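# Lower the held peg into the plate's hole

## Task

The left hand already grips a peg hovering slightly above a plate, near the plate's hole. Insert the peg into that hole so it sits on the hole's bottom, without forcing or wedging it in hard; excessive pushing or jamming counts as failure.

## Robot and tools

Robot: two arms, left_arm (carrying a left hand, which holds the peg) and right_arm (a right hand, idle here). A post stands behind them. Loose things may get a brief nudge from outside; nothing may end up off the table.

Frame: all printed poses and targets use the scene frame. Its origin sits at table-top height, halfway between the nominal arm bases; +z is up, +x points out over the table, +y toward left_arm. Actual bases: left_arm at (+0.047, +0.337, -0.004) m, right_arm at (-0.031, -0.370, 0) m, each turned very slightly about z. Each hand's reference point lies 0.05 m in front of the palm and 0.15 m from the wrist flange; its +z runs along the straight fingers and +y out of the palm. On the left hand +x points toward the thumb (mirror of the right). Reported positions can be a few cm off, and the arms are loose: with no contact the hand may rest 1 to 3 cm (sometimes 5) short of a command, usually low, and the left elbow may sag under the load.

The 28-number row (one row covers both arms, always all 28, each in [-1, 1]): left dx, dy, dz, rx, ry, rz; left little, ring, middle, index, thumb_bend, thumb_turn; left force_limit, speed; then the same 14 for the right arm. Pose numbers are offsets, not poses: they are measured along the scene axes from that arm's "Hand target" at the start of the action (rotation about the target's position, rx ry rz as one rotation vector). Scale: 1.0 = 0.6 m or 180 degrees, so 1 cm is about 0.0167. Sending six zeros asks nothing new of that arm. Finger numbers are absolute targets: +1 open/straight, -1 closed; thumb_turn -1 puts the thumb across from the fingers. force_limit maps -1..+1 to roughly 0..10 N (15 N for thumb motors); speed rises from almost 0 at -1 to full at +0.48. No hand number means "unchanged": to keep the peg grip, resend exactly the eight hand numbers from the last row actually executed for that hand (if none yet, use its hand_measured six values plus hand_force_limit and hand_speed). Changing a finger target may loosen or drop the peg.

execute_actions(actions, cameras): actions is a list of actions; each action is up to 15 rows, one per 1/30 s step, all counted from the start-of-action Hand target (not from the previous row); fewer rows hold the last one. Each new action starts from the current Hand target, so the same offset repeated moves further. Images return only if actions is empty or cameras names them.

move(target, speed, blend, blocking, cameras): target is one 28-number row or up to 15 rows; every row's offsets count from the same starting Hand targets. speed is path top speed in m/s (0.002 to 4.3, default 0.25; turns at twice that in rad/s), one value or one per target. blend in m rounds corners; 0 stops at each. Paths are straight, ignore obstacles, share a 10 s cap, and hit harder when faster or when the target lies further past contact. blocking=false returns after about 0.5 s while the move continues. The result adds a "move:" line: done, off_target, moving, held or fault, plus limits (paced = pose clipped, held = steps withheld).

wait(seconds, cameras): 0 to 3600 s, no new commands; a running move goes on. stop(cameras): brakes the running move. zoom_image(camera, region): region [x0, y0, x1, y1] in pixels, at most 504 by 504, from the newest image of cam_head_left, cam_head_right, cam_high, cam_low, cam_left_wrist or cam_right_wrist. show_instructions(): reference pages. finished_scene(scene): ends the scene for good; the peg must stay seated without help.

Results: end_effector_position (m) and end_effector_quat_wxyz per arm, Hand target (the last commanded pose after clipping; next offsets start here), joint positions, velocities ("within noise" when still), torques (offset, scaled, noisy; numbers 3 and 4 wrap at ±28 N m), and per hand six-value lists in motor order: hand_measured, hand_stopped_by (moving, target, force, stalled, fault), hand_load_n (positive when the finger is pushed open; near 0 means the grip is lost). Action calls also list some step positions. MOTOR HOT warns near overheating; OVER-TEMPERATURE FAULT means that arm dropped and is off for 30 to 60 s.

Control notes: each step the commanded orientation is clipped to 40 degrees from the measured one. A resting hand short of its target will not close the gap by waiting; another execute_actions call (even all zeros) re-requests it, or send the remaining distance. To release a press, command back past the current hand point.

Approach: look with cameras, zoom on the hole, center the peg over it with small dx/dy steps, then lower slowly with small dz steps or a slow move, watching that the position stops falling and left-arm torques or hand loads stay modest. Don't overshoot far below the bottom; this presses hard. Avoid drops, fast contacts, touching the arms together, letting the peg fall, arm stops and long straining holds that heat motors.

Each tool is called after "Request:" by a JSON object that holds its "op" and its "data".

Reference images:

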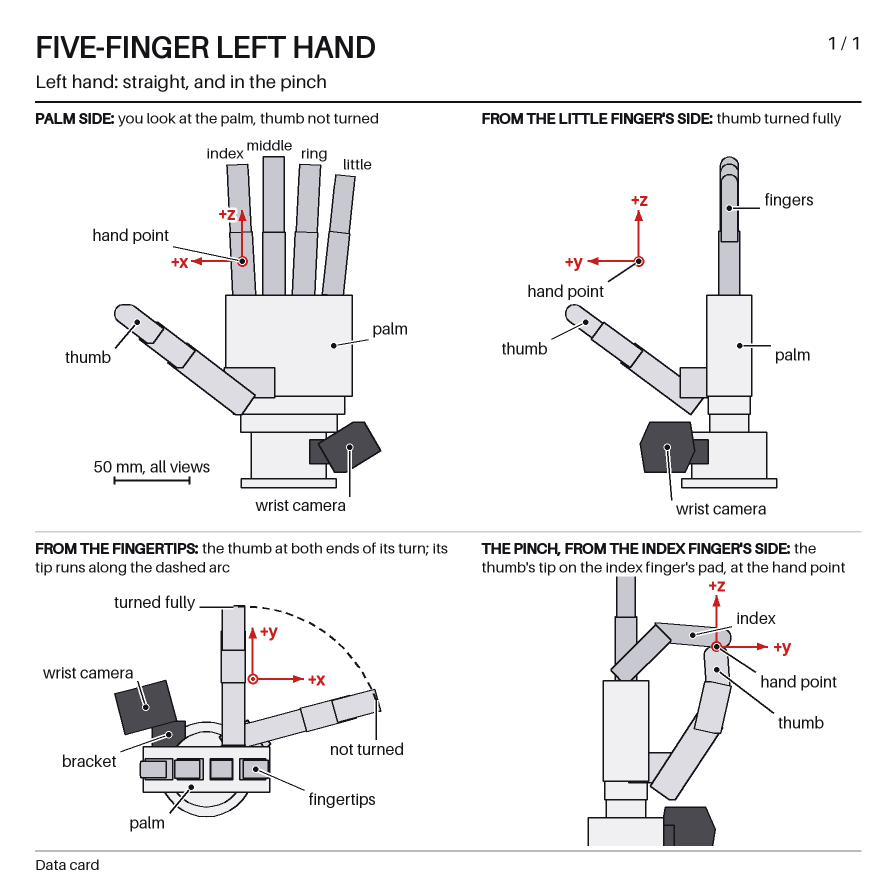

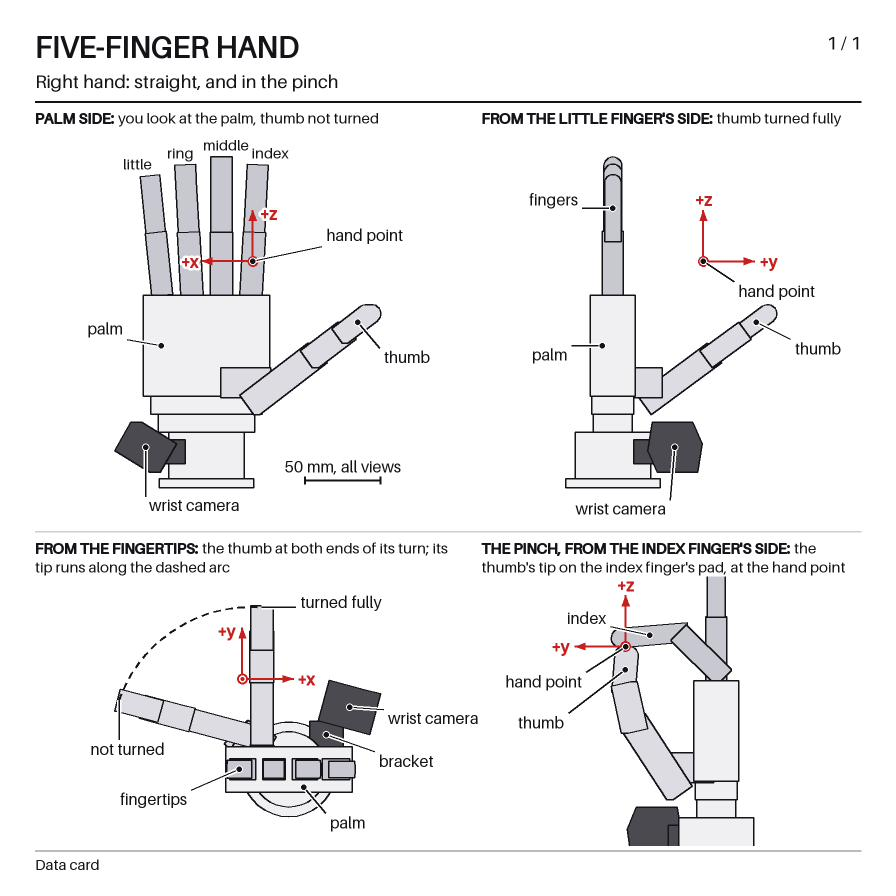

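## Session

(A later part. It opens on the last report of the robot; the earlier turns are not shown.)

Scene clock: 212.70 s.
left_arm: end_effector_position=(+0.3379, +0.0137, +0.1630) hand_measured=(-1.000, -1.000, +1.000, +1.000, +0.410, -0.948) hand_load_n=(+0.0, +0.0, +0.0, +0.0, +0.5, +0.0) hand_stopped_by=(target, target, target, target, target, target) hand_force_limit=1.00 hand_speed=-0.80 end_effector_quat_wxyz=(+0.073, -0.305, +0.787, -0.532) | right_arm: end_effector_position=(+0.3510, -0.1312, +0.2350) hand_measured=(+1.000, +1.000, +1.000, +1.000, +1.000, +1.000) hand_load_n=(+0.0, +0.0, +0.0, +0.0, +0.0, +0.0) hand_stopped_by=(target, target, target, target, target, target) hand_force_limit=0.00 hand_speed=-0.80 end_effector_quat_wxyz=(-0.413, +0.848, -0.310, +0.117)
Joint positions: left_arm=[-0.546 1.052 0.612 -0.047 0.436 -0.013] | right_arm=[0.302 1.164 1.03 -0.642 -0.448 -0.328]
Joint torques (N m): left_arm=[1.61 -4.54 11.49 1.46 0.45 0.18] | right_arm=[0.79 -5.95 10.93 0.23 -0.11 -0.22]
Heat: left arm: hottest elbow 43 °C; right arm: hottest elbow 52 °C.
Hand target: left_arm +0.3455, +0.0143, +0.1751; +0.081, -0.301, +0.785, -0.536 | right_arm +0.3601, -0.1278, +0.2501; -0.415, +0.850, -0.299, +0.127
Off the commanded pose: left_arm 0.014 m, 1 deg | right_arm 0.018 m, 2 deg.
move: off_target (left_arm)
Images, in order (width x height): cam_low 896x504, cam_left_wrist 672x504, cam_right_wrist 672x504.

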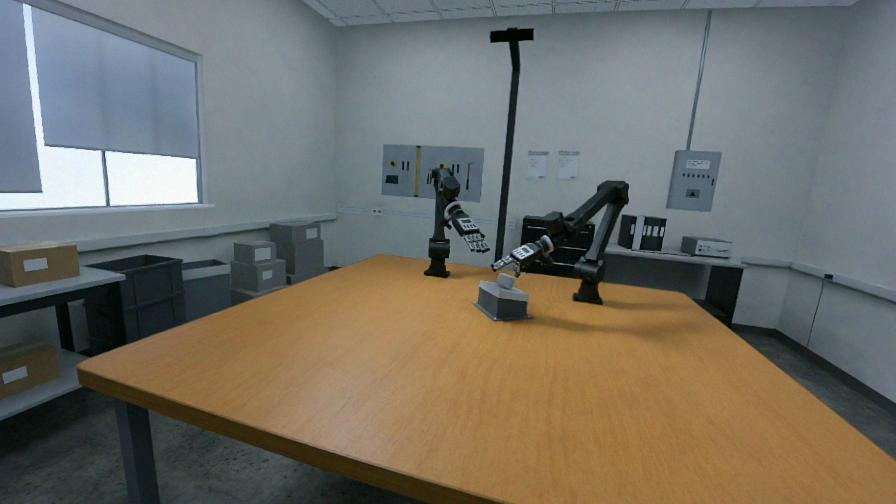

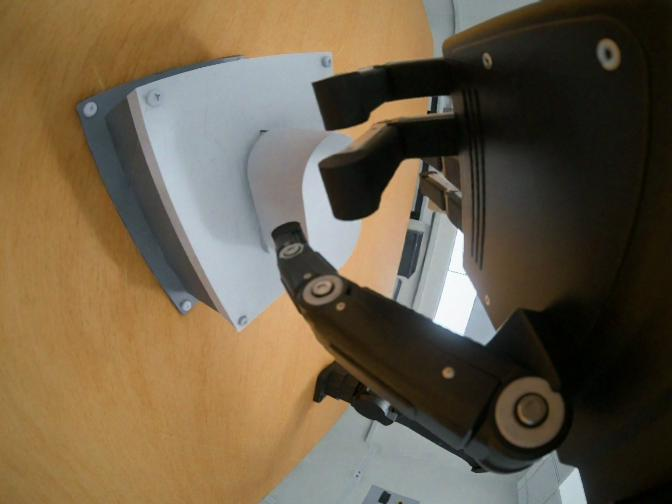

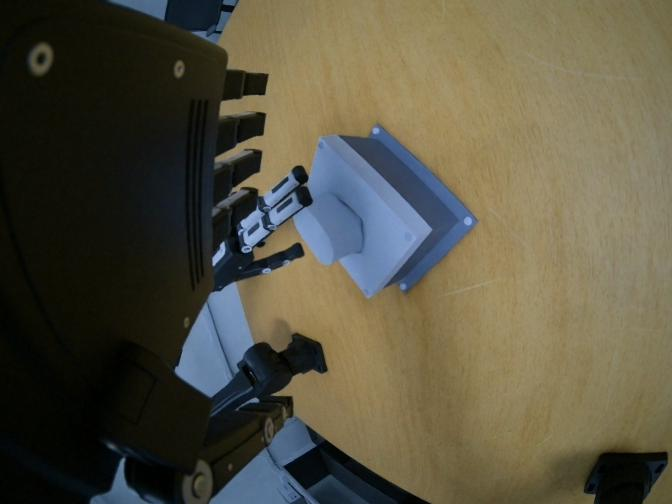

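Request:
{"op": "move", "data": {"target": [-0.05,0.1,0.09,0,0,0,-1,-1,1,1,0.41,-0.948,1.0,-0.8,0,0,0,0,0,0,1,1,1,1,1,1,0,-0.8], "speed": 0.06, "cameras": ["all"]}}

Request:
{"op": "zoom_image", "data": {"camera": "cam_right_wrist", "region": [300, 180, 380, 270]}}

Request:
{"op": "zoom_image", "data": {"camera": "cam_low", "region": [485, 260, 530, 305]}}

Request:
{"op": "zoom_image", "data": {"camera": "cam_high", "region": [430, 190, 510, 270]}}

Request:
{"op": "zoom_image", "data": {"camera": "cam_left_wrist", "region": [150, 60, 350, 300]}}

Scene clock: 215.10 s.
left_arm: end_effector_position=(+0.3045, +0.0755, +0.2031) hand_measured=(-1.000, -1.000, +1.000, +1.000, +0.410, -0.948) hand_load_n=(+0.0, +0.0, +0.0, +0.0, +0.0, +0.0) hand_stopped_by=(target, target, target, target, target, target) hand_force_limit=1.00 hand_speed=-0.80 end_effector_quat_wxyz=(+0.065, -0.312, +0.790, -0.524) | right_arm: end_effector_position=(+0.3510, -0.1312, +0.2350) hand_measured=(+1.000, +1.000, +1.000, +1.000, +1.000, +1.000) hand_load_n=(+0.0, +0.0, +0.0, +0.0, +0.0, +0.0) hand_stopped_by=(target, target, target, target, target, target) hand_force_limit=0.00 hand_speed=-0.80 end_effector_quat_wxyz=(-0.413, +0.848, -0.310, +0.117)
Joint positions: left_arm=[-0.409 0.81 0.612 -0.349 0.556 0.059] | right_arm=[0.302 1.164 1.03 -0.642 -0.448 -0.328]
Joint torques (N m): left_arm=[1.55 -2.02 14.43 1.37 0.55 0.18] | right_arm=[0.79 -5.95 10.93 0.24 -0.11 -0.22]
Heat: left arm: hottest elbow 44 °C; right arm: hottest elbow 52 °C.
Hand target: left_arm +0.3154, +0.0743, +0.2290; +0.080, -0.301, +0.785, -0.536 | right_arm +0.3601, -0.1278, +0.2501; -0.415, +0.850, -0.299, +0.127
Off the commanded pose: left_arm 0.028 m, 3 deg | right_arm 0.018 m, 2 deg.
move: off_target (left_arm)

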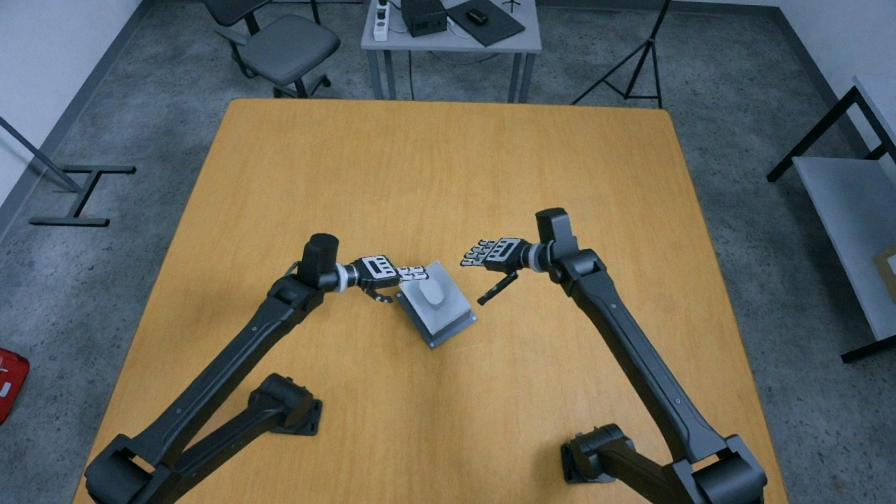

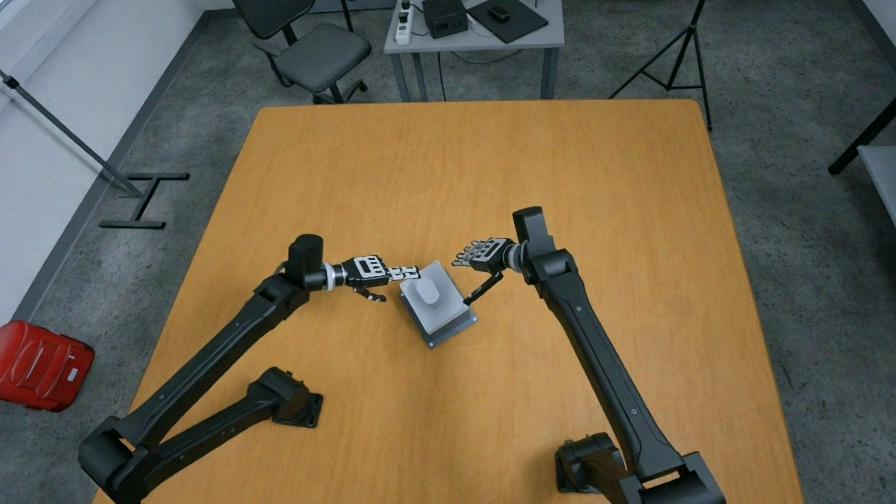

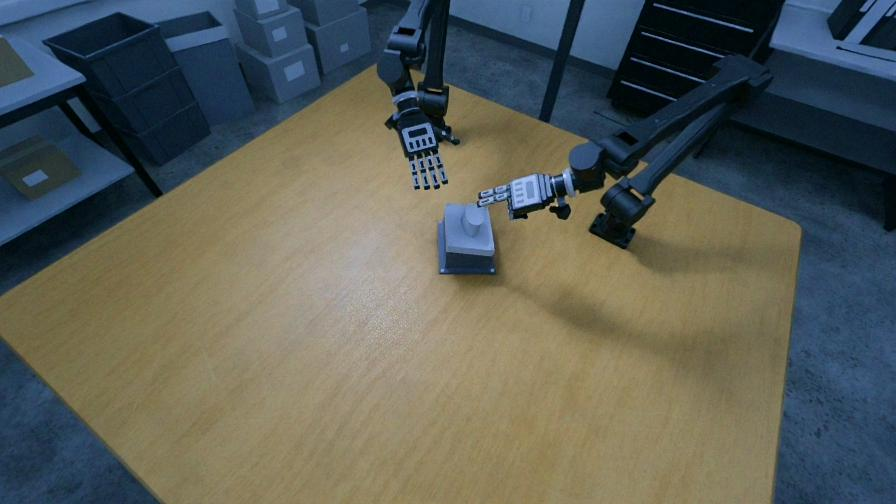

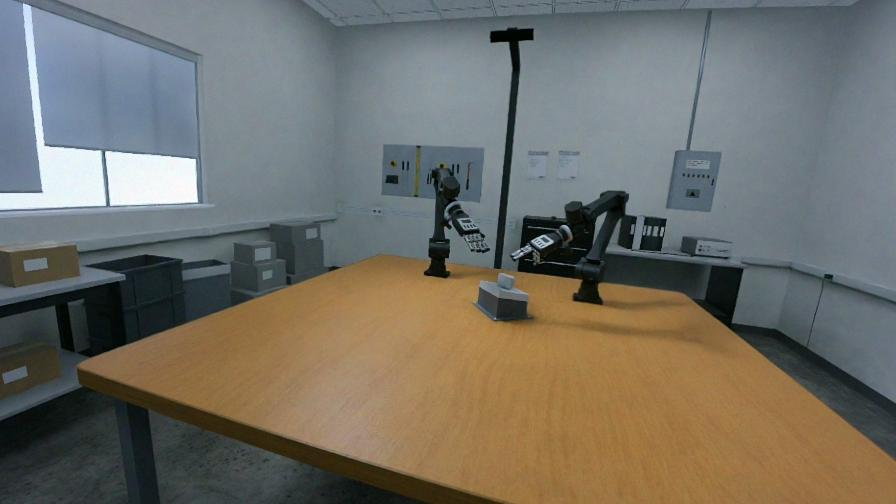

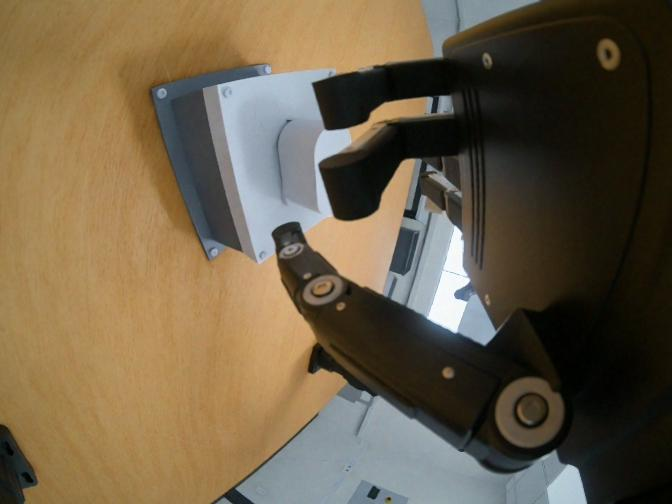

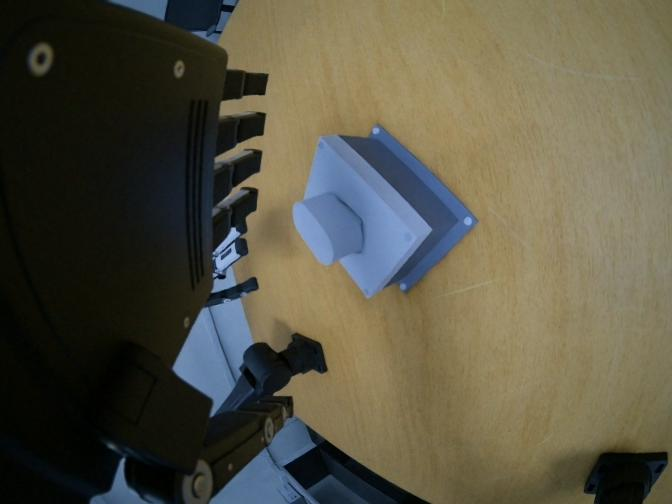

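Scaled by 5.600 from the camera's image (finer frame: 960x720).

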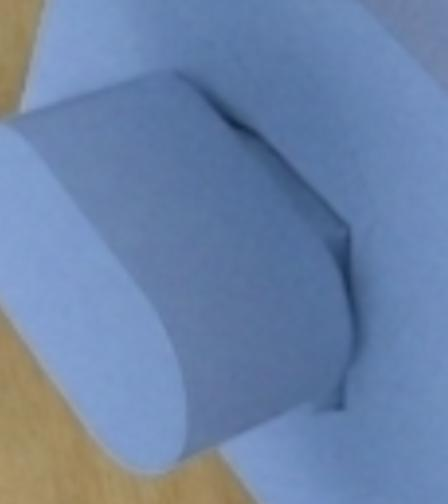

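Scaled by 11.200 from the camera's image (finer frame: 1280x720).

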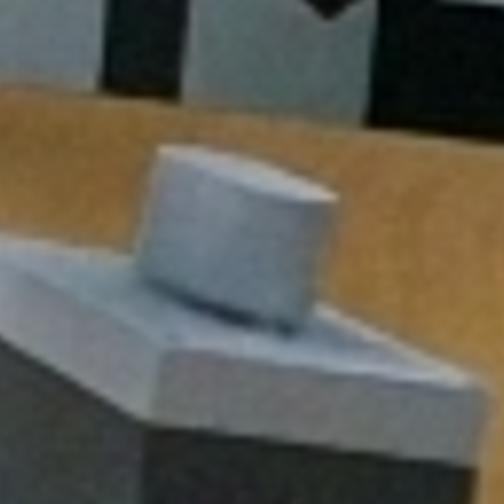

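Scaled by 6.300 from the camera's image (finer frame: 1280x720).

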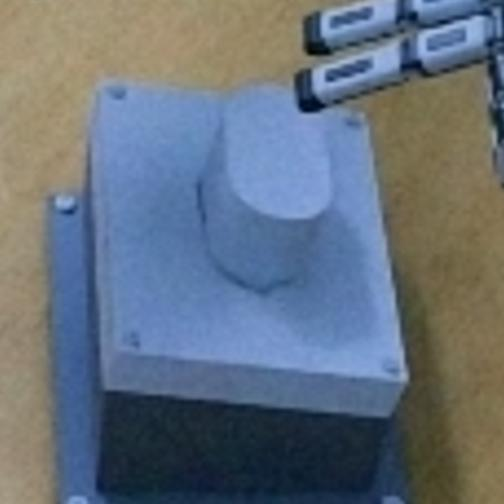

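Scaled by 2.100 from the camera's image (finer frame: 960x720).

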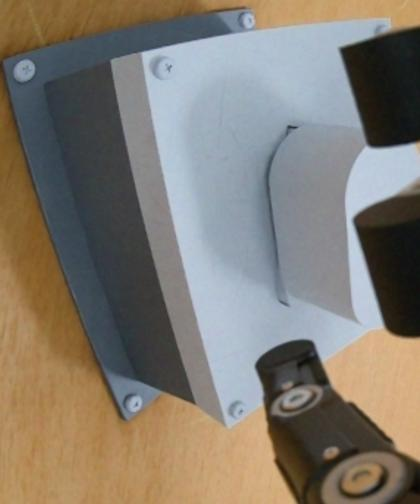

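Request:
{"op": "move", "data": {"target": [[0,0,0.03,0,0,0,-1,-1,0,-1,1,1,1.0,-0.5,0,0,0,0,0,0,1,1,1,1,1,1,0,-0.8],[0.038,-0.095,0.032,0,0,0,-1,-1,0,-1,1,1,1.0,-0.5,0,0,0,0,0,0,1,1,1,1,1,1,0,-0.8]], "speed": 0.06, "cameras": ["all"]}}

Request:
{"op": "zoom_image", "data": {"camera": "cam_high", "region": [410, 150, 530, 270]}}

Request:
{"op": "zoom_image", "data": {"camera": "cam_low", "region": [475, 230, 565, 320]}}

Scene clock: 219.30 s.
left_arm: end_effector_position=(+0.3249, +0.0309, +0.2196) hand_measured=(-1.000, -1.000, +0.000, -1.000, +1.000, +1.000) hand_load_n=(+0.0, +0.0, +0.0, +0.0, +0.0, -0.5) hand_stopped_by=(target, target, target, target, target, target) hand_force_limit=1.00 hand_speed=-0.50 end_effector_quat_wxyz=(+0.068, -0.311, +0.797, -0.513) | right_arm: end_effector_position=(+0.3510, -0.1312, +0.2350) hand_measured=(+1.000, +1.000, +1.000, +1.000, +1.000, +1.000) hand_load_n=(+0.0, +0.0, +0.0, +0.0, +0.0, +0.0) hand_stopped_by=(target, target, target, target, target, target) hand_force_limit=0.00 hand_speed=-0.80 end_effector_quat_wxyz=(-0.413, +0.848, -0.310, +0.117)
Joint positions: left_arm=[-0.528 0.937 0.728 -0.331 0.444 0.01] | right_arm=[0.302 1.164 1.03 -0.642 -0.448 -0.328]
Joint torques (N m): left_arm=[-0.15 -2.84 14.34 3.34 0.07 -0.06] | right_arm=[0.85 -6.01 10.95 0.24 -0.11 -0.22]
Heat: left arm: hottest elbow 45 °C; right arm: hottest elbow 52 °C.
Hand target: left_arm +0.3382, +0.0173, +0.2484; +0.080, -0.301, +0.785, -0.536 | right_arm +0.3601, -0.1278, +0.2501; -0.415, +0.850, -0.299, +0.127
Off the commanded pose: left_arm 0.034 m, 3 deg | right_arm 0.018 m, 2 deg.
move: off_target (left_arm)

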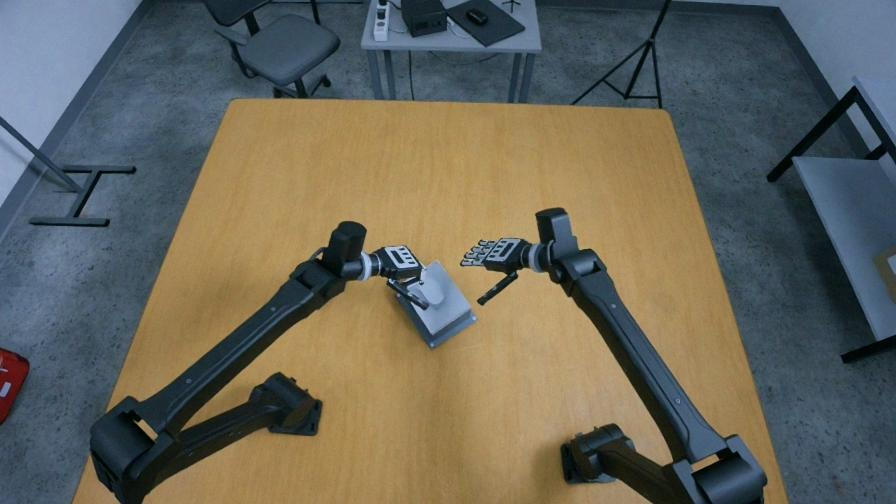

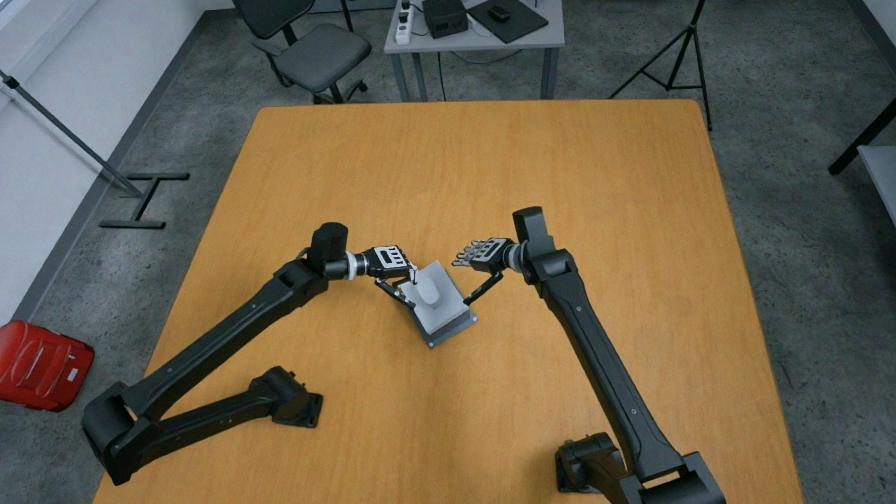

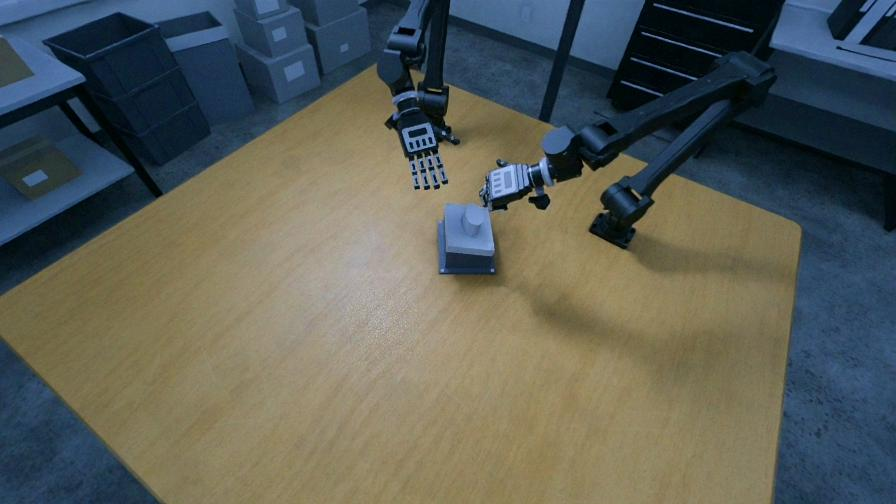

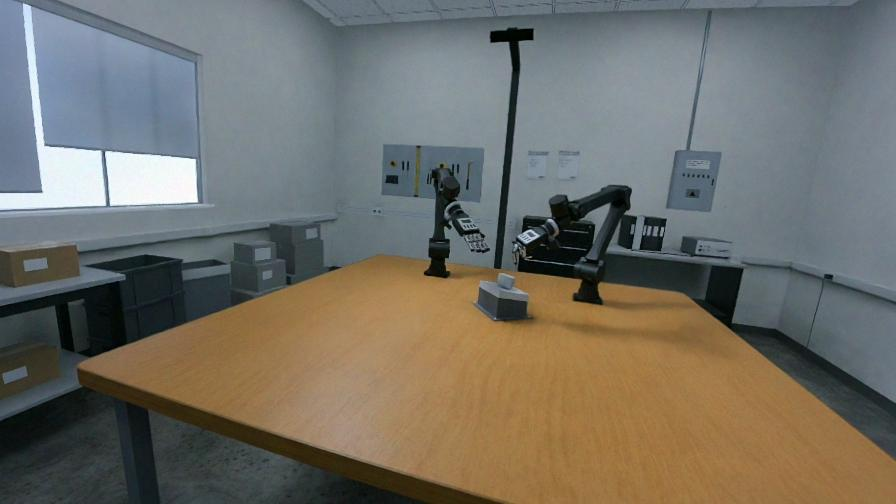

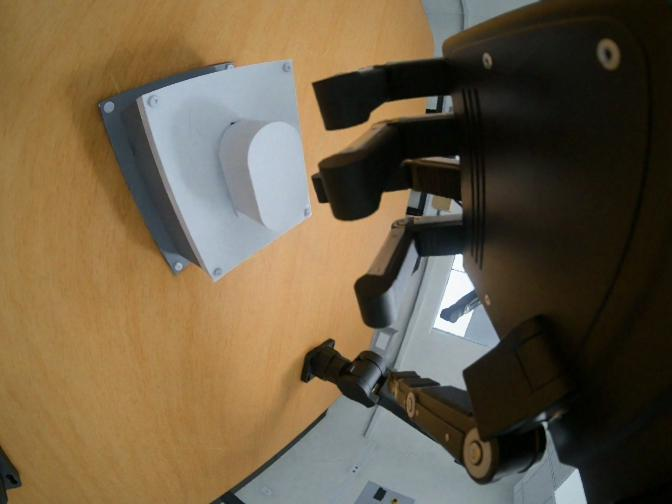

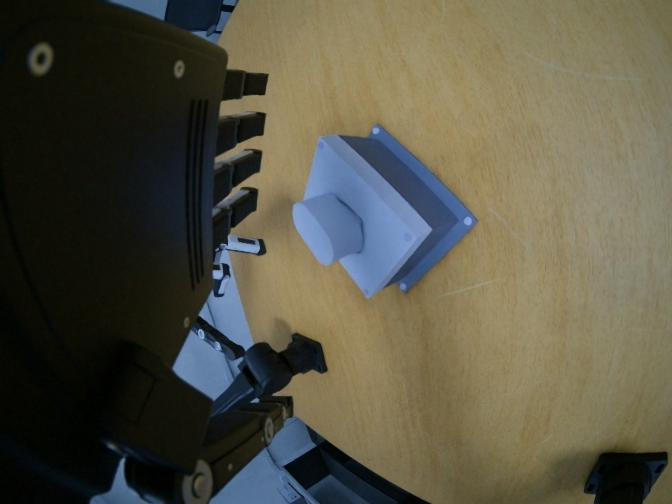

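Scaled by 4.200 from the camera's image (finer frame: 1280x720).

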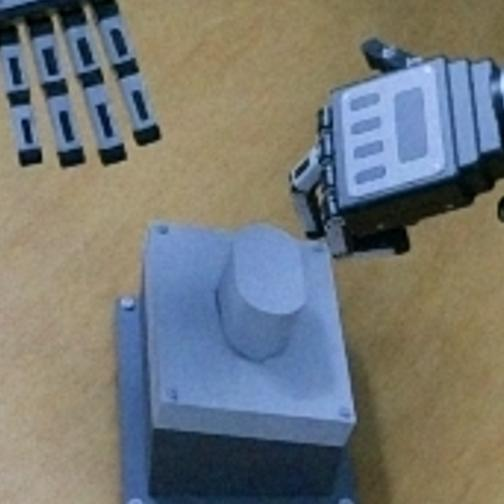

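Scaled by 5.600 from the camera's image (finer frame: 1280x720).

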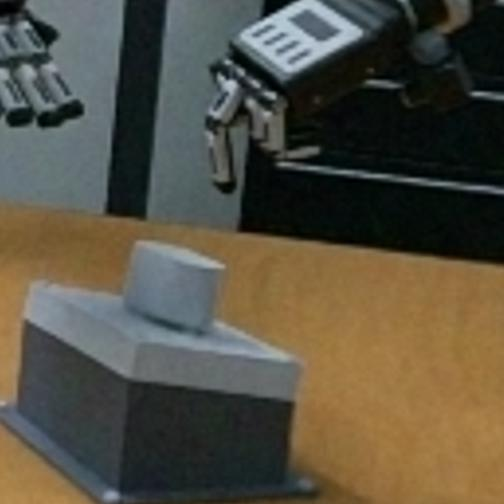

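Request:
{"op": "move", "data": {"target": [0.003,-0.0122,-0.0723,0,0,0,-1,-1,0,-1,1,1,1.0,-0.5,0,0,0,0,0,0,1,1,1,1,1,1,0,-0.8], "speed": 0.05, "cameras": ["cam_high","cam_low","cam_left_wrist","cam_right_wrist"]}}

Request:
{"op": "zoom_image", "data": {"camera": "cam_high", "region": [430, 170, 510, 250]}}

Request:
{"op": "zoom_image", "data": {"camera": "cam_low", "region": [475, 230, 565, 320]}}

Scene clock: 221.20 s.
left_arm: end_effector_position=(+0.3419, +0.0144, +0.2098) hand_measured=(-1.000, -1.000, +0.000, -1.000, +1.000, +1.000) hand_load_n=(+0.0, +0.0, +0.0, +0.0, +0.0, -0.5) hand_stopped_by=(target, target, target, target, target, target) hand_force_limit=1.00 hand_speed=-0.50 end_effector_quat_wxyz=(+0.084, -0.300, +0.786, -0.533) | right_arm: end_effector_position=(+0.3510, -0.1312, +0.2350) hand_measured=(+1.000, +1.000, +1.000, +1.000, +1.000, +1.000) hand_load_n=(+0.0, +0.0, +0.0, +0.0, +0.0, +0.0) hand_stopped_by=(target, target, target, target, target, target) hand_force_limit=0.00 hand_speed=-0.80 end_effector_quat_wxyz=(-0.413, +0.848, -0.310, +0.117)
Joint positions: left_arm=[-0.545 0.995 0.705 -0.186 0.427 0.002] | right_arm=[0.302 1.164 1.03 -0.642 -0.448 -0.328]
Joint torques (N m): left_arm=[-0.21 -3.43 8.72 3.47 0.04 -0.06] | right_arm=[0.73 -5.95 10.92 0.23 -0.11 -0.22]
Heat: left arm: hottest elbow 44 °C; right arm: hottest elbow 52 °C.
Hand target: left_arm +0.3401, +0.0100, +0.2049; +0.080, -0.301, +0.785, -0.536 | right_arm +0.3601, -0.1278, +0.2501; -0.415, +0.850, -0.299, +0.127
Off the commanded pose: left_arm 0.007 m, 0 deg | right_arm 0.018 m, 2 deg.
move: done

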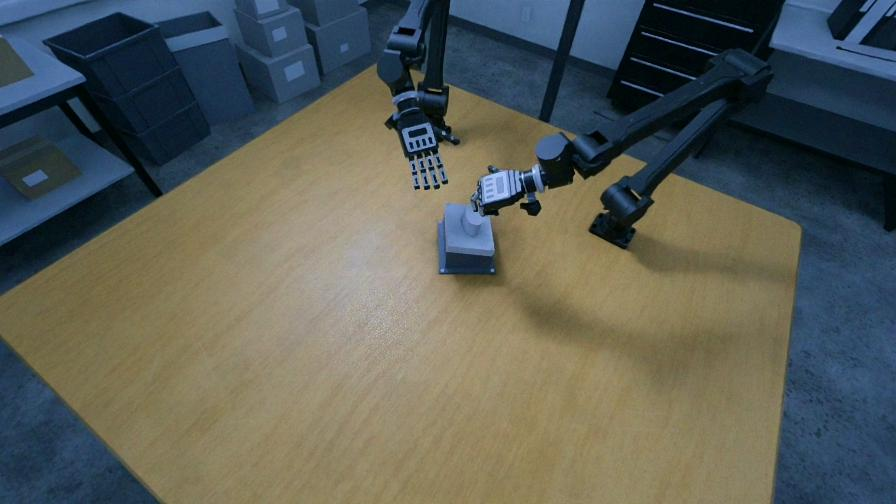

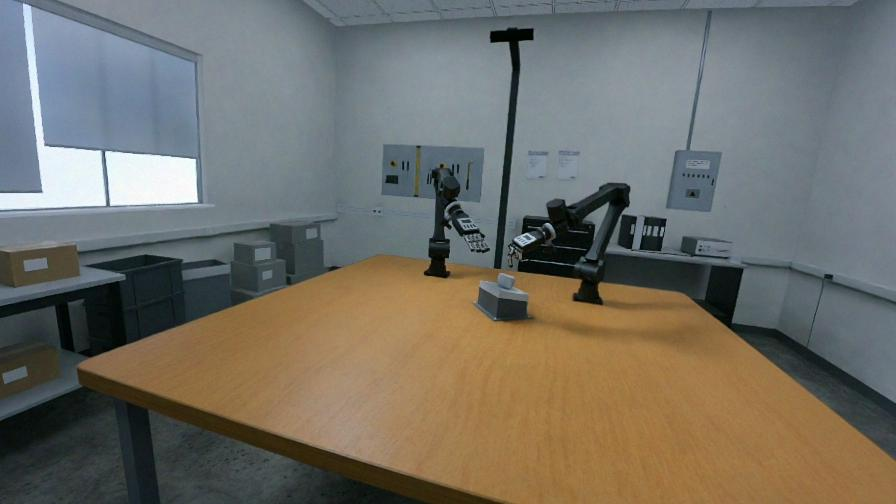

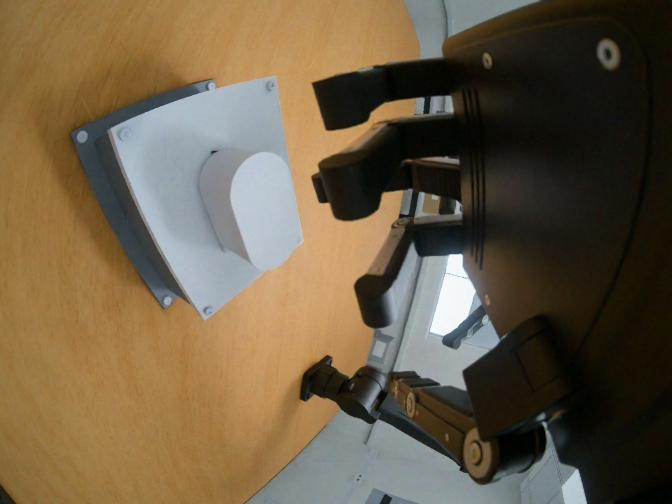

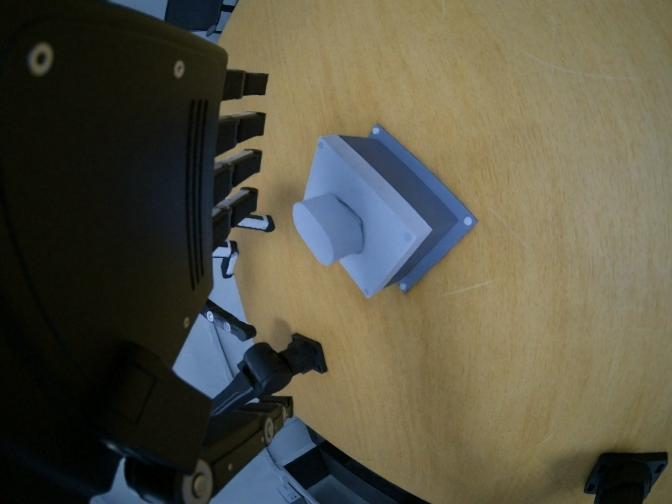

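Scaled by 6.300 from the camera's image (finer frame: 1280x720).

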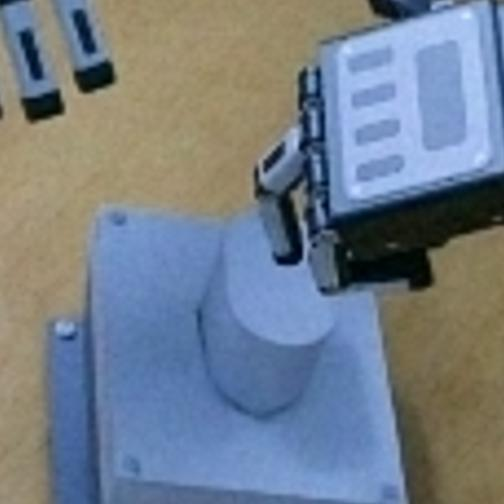

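Scaled by 5.600 from the camera's image (finer frame: 1280x720).

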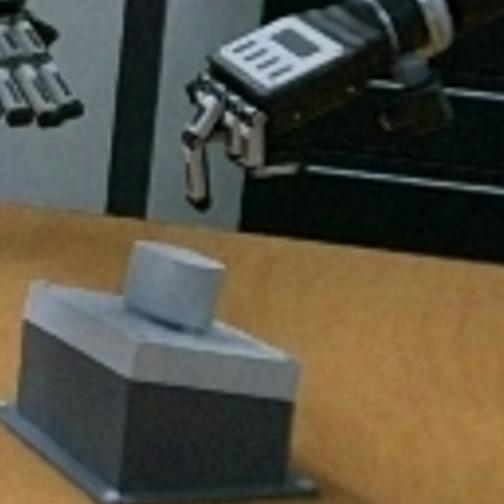

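Request:
{"op": "move", "data": {"target": [-0.015,0.001,-0.018,0,0,0,-1,-1,0,-1,1,1,1.0,-0.5,0,0,0,0,0,0,1,1,1,1,1,1,0,-0.8], "speed": 0.04, "cameras": ["cam_high","cam_low","cam_left_wrist","cam_right_wrist"]}}

Request:
{"op": "zoom_image", "data": {"camera": "cam_high", "region": [430, 170, 510, 250]}}

Request:
{"op": "zoom_image", "data": {"camera": "cam_low", "region": [475, 230, 565, 320]}}

Scene clock: 222.77 s.
left_arm: end_effector_position=(+0.3340, +0.0143, +0.1936) hand_measured=(-1.000, -1.000, +0.000, -1.000, +1.000, +1.000) hand_load_n=(+0.0, +0.0, +0.0, +0.0, +0.0, +0.0) hand_stopped_by=(target, target, target, target, target, target) hand_force_limit=1.00 hand_speed=-0.50 end_effector_quat_wxyz=(+0.080, -0.302, +0.789, -0.529) | right_arm: end_effector_position=(+0.3510, -0.1312, +0.2350) hand_measured=(+1.000, +1.000, +1.000, +1.000, +1.000, +1.000) hand_load_n=(+0.0, +0.0, +0.0, +0.0, +0.0, -0.5) hand_stopped_by=(target, target, target, target, target, target) hand_force_limit=0.00 hand_speed=-0.80 end_effector_quat_wxyz=(-0.413, +0.848, -0.310, +0.117)
Joint positions: left_arm=[-0.56 0.995 0.667 -0.158 0.414 -0.006] | right_arm=[0.302 1.164 1.03 -0.642 -0.448 -0.328]
Joint torques (N m): left_arm=[-0.15 -4.25 8.55 3.44 0.04 -0.07] | right_arm=[0.79 -5.89 10.92 0.25 -0.11 -0.23]
Heat: left arm: hottest elbow 44 °C; right arm: hottest elbow 52 °C.
Hand target: left_arm +0.3311, +0.0107, +0.1939; +0.080, -0.301, +0.785, -0.535 | right_arm +0.3601, -0.1278, +0.2501; -0.415, +0.850, -0.299, +0.127
Off the commanded pose: left_arm 0.005 m, 1 deg | right_arm 0.018 m, 2 deg.
move: done

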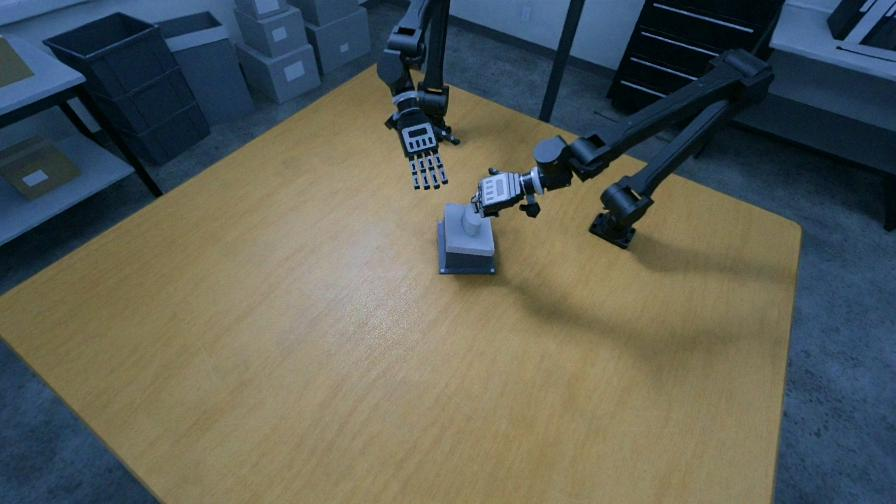

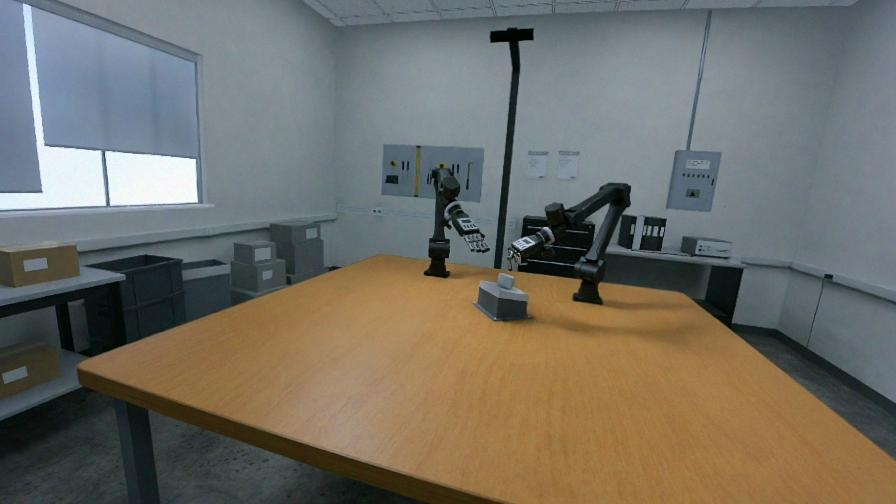

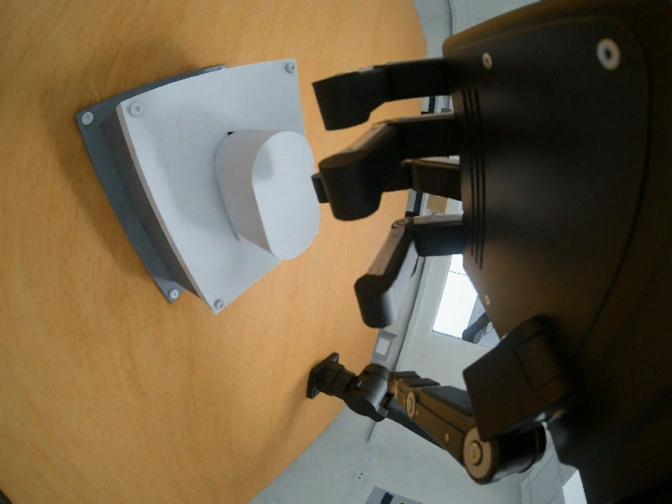

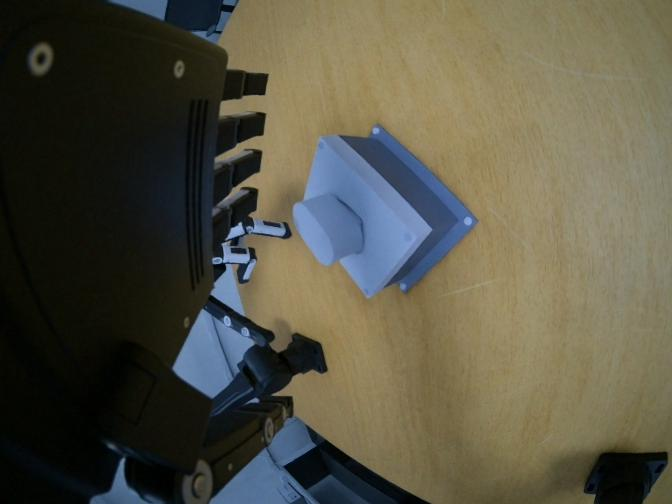

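Scaled by 6.300 from the camera's image (finer frame: 1280x720).

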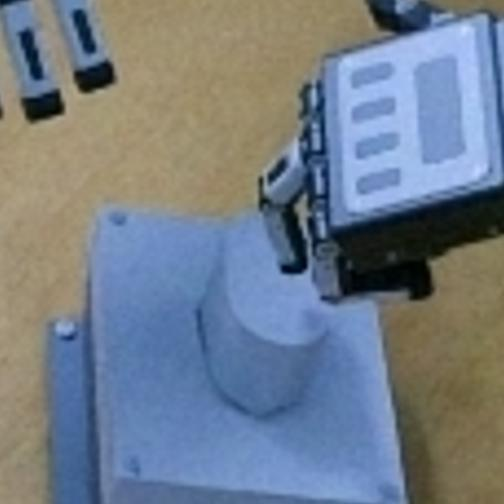

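Scaled by 5.600 from the camera's image (finer frame: 1280x720).

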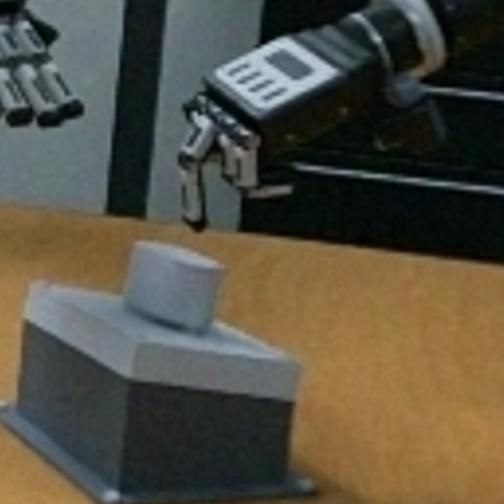

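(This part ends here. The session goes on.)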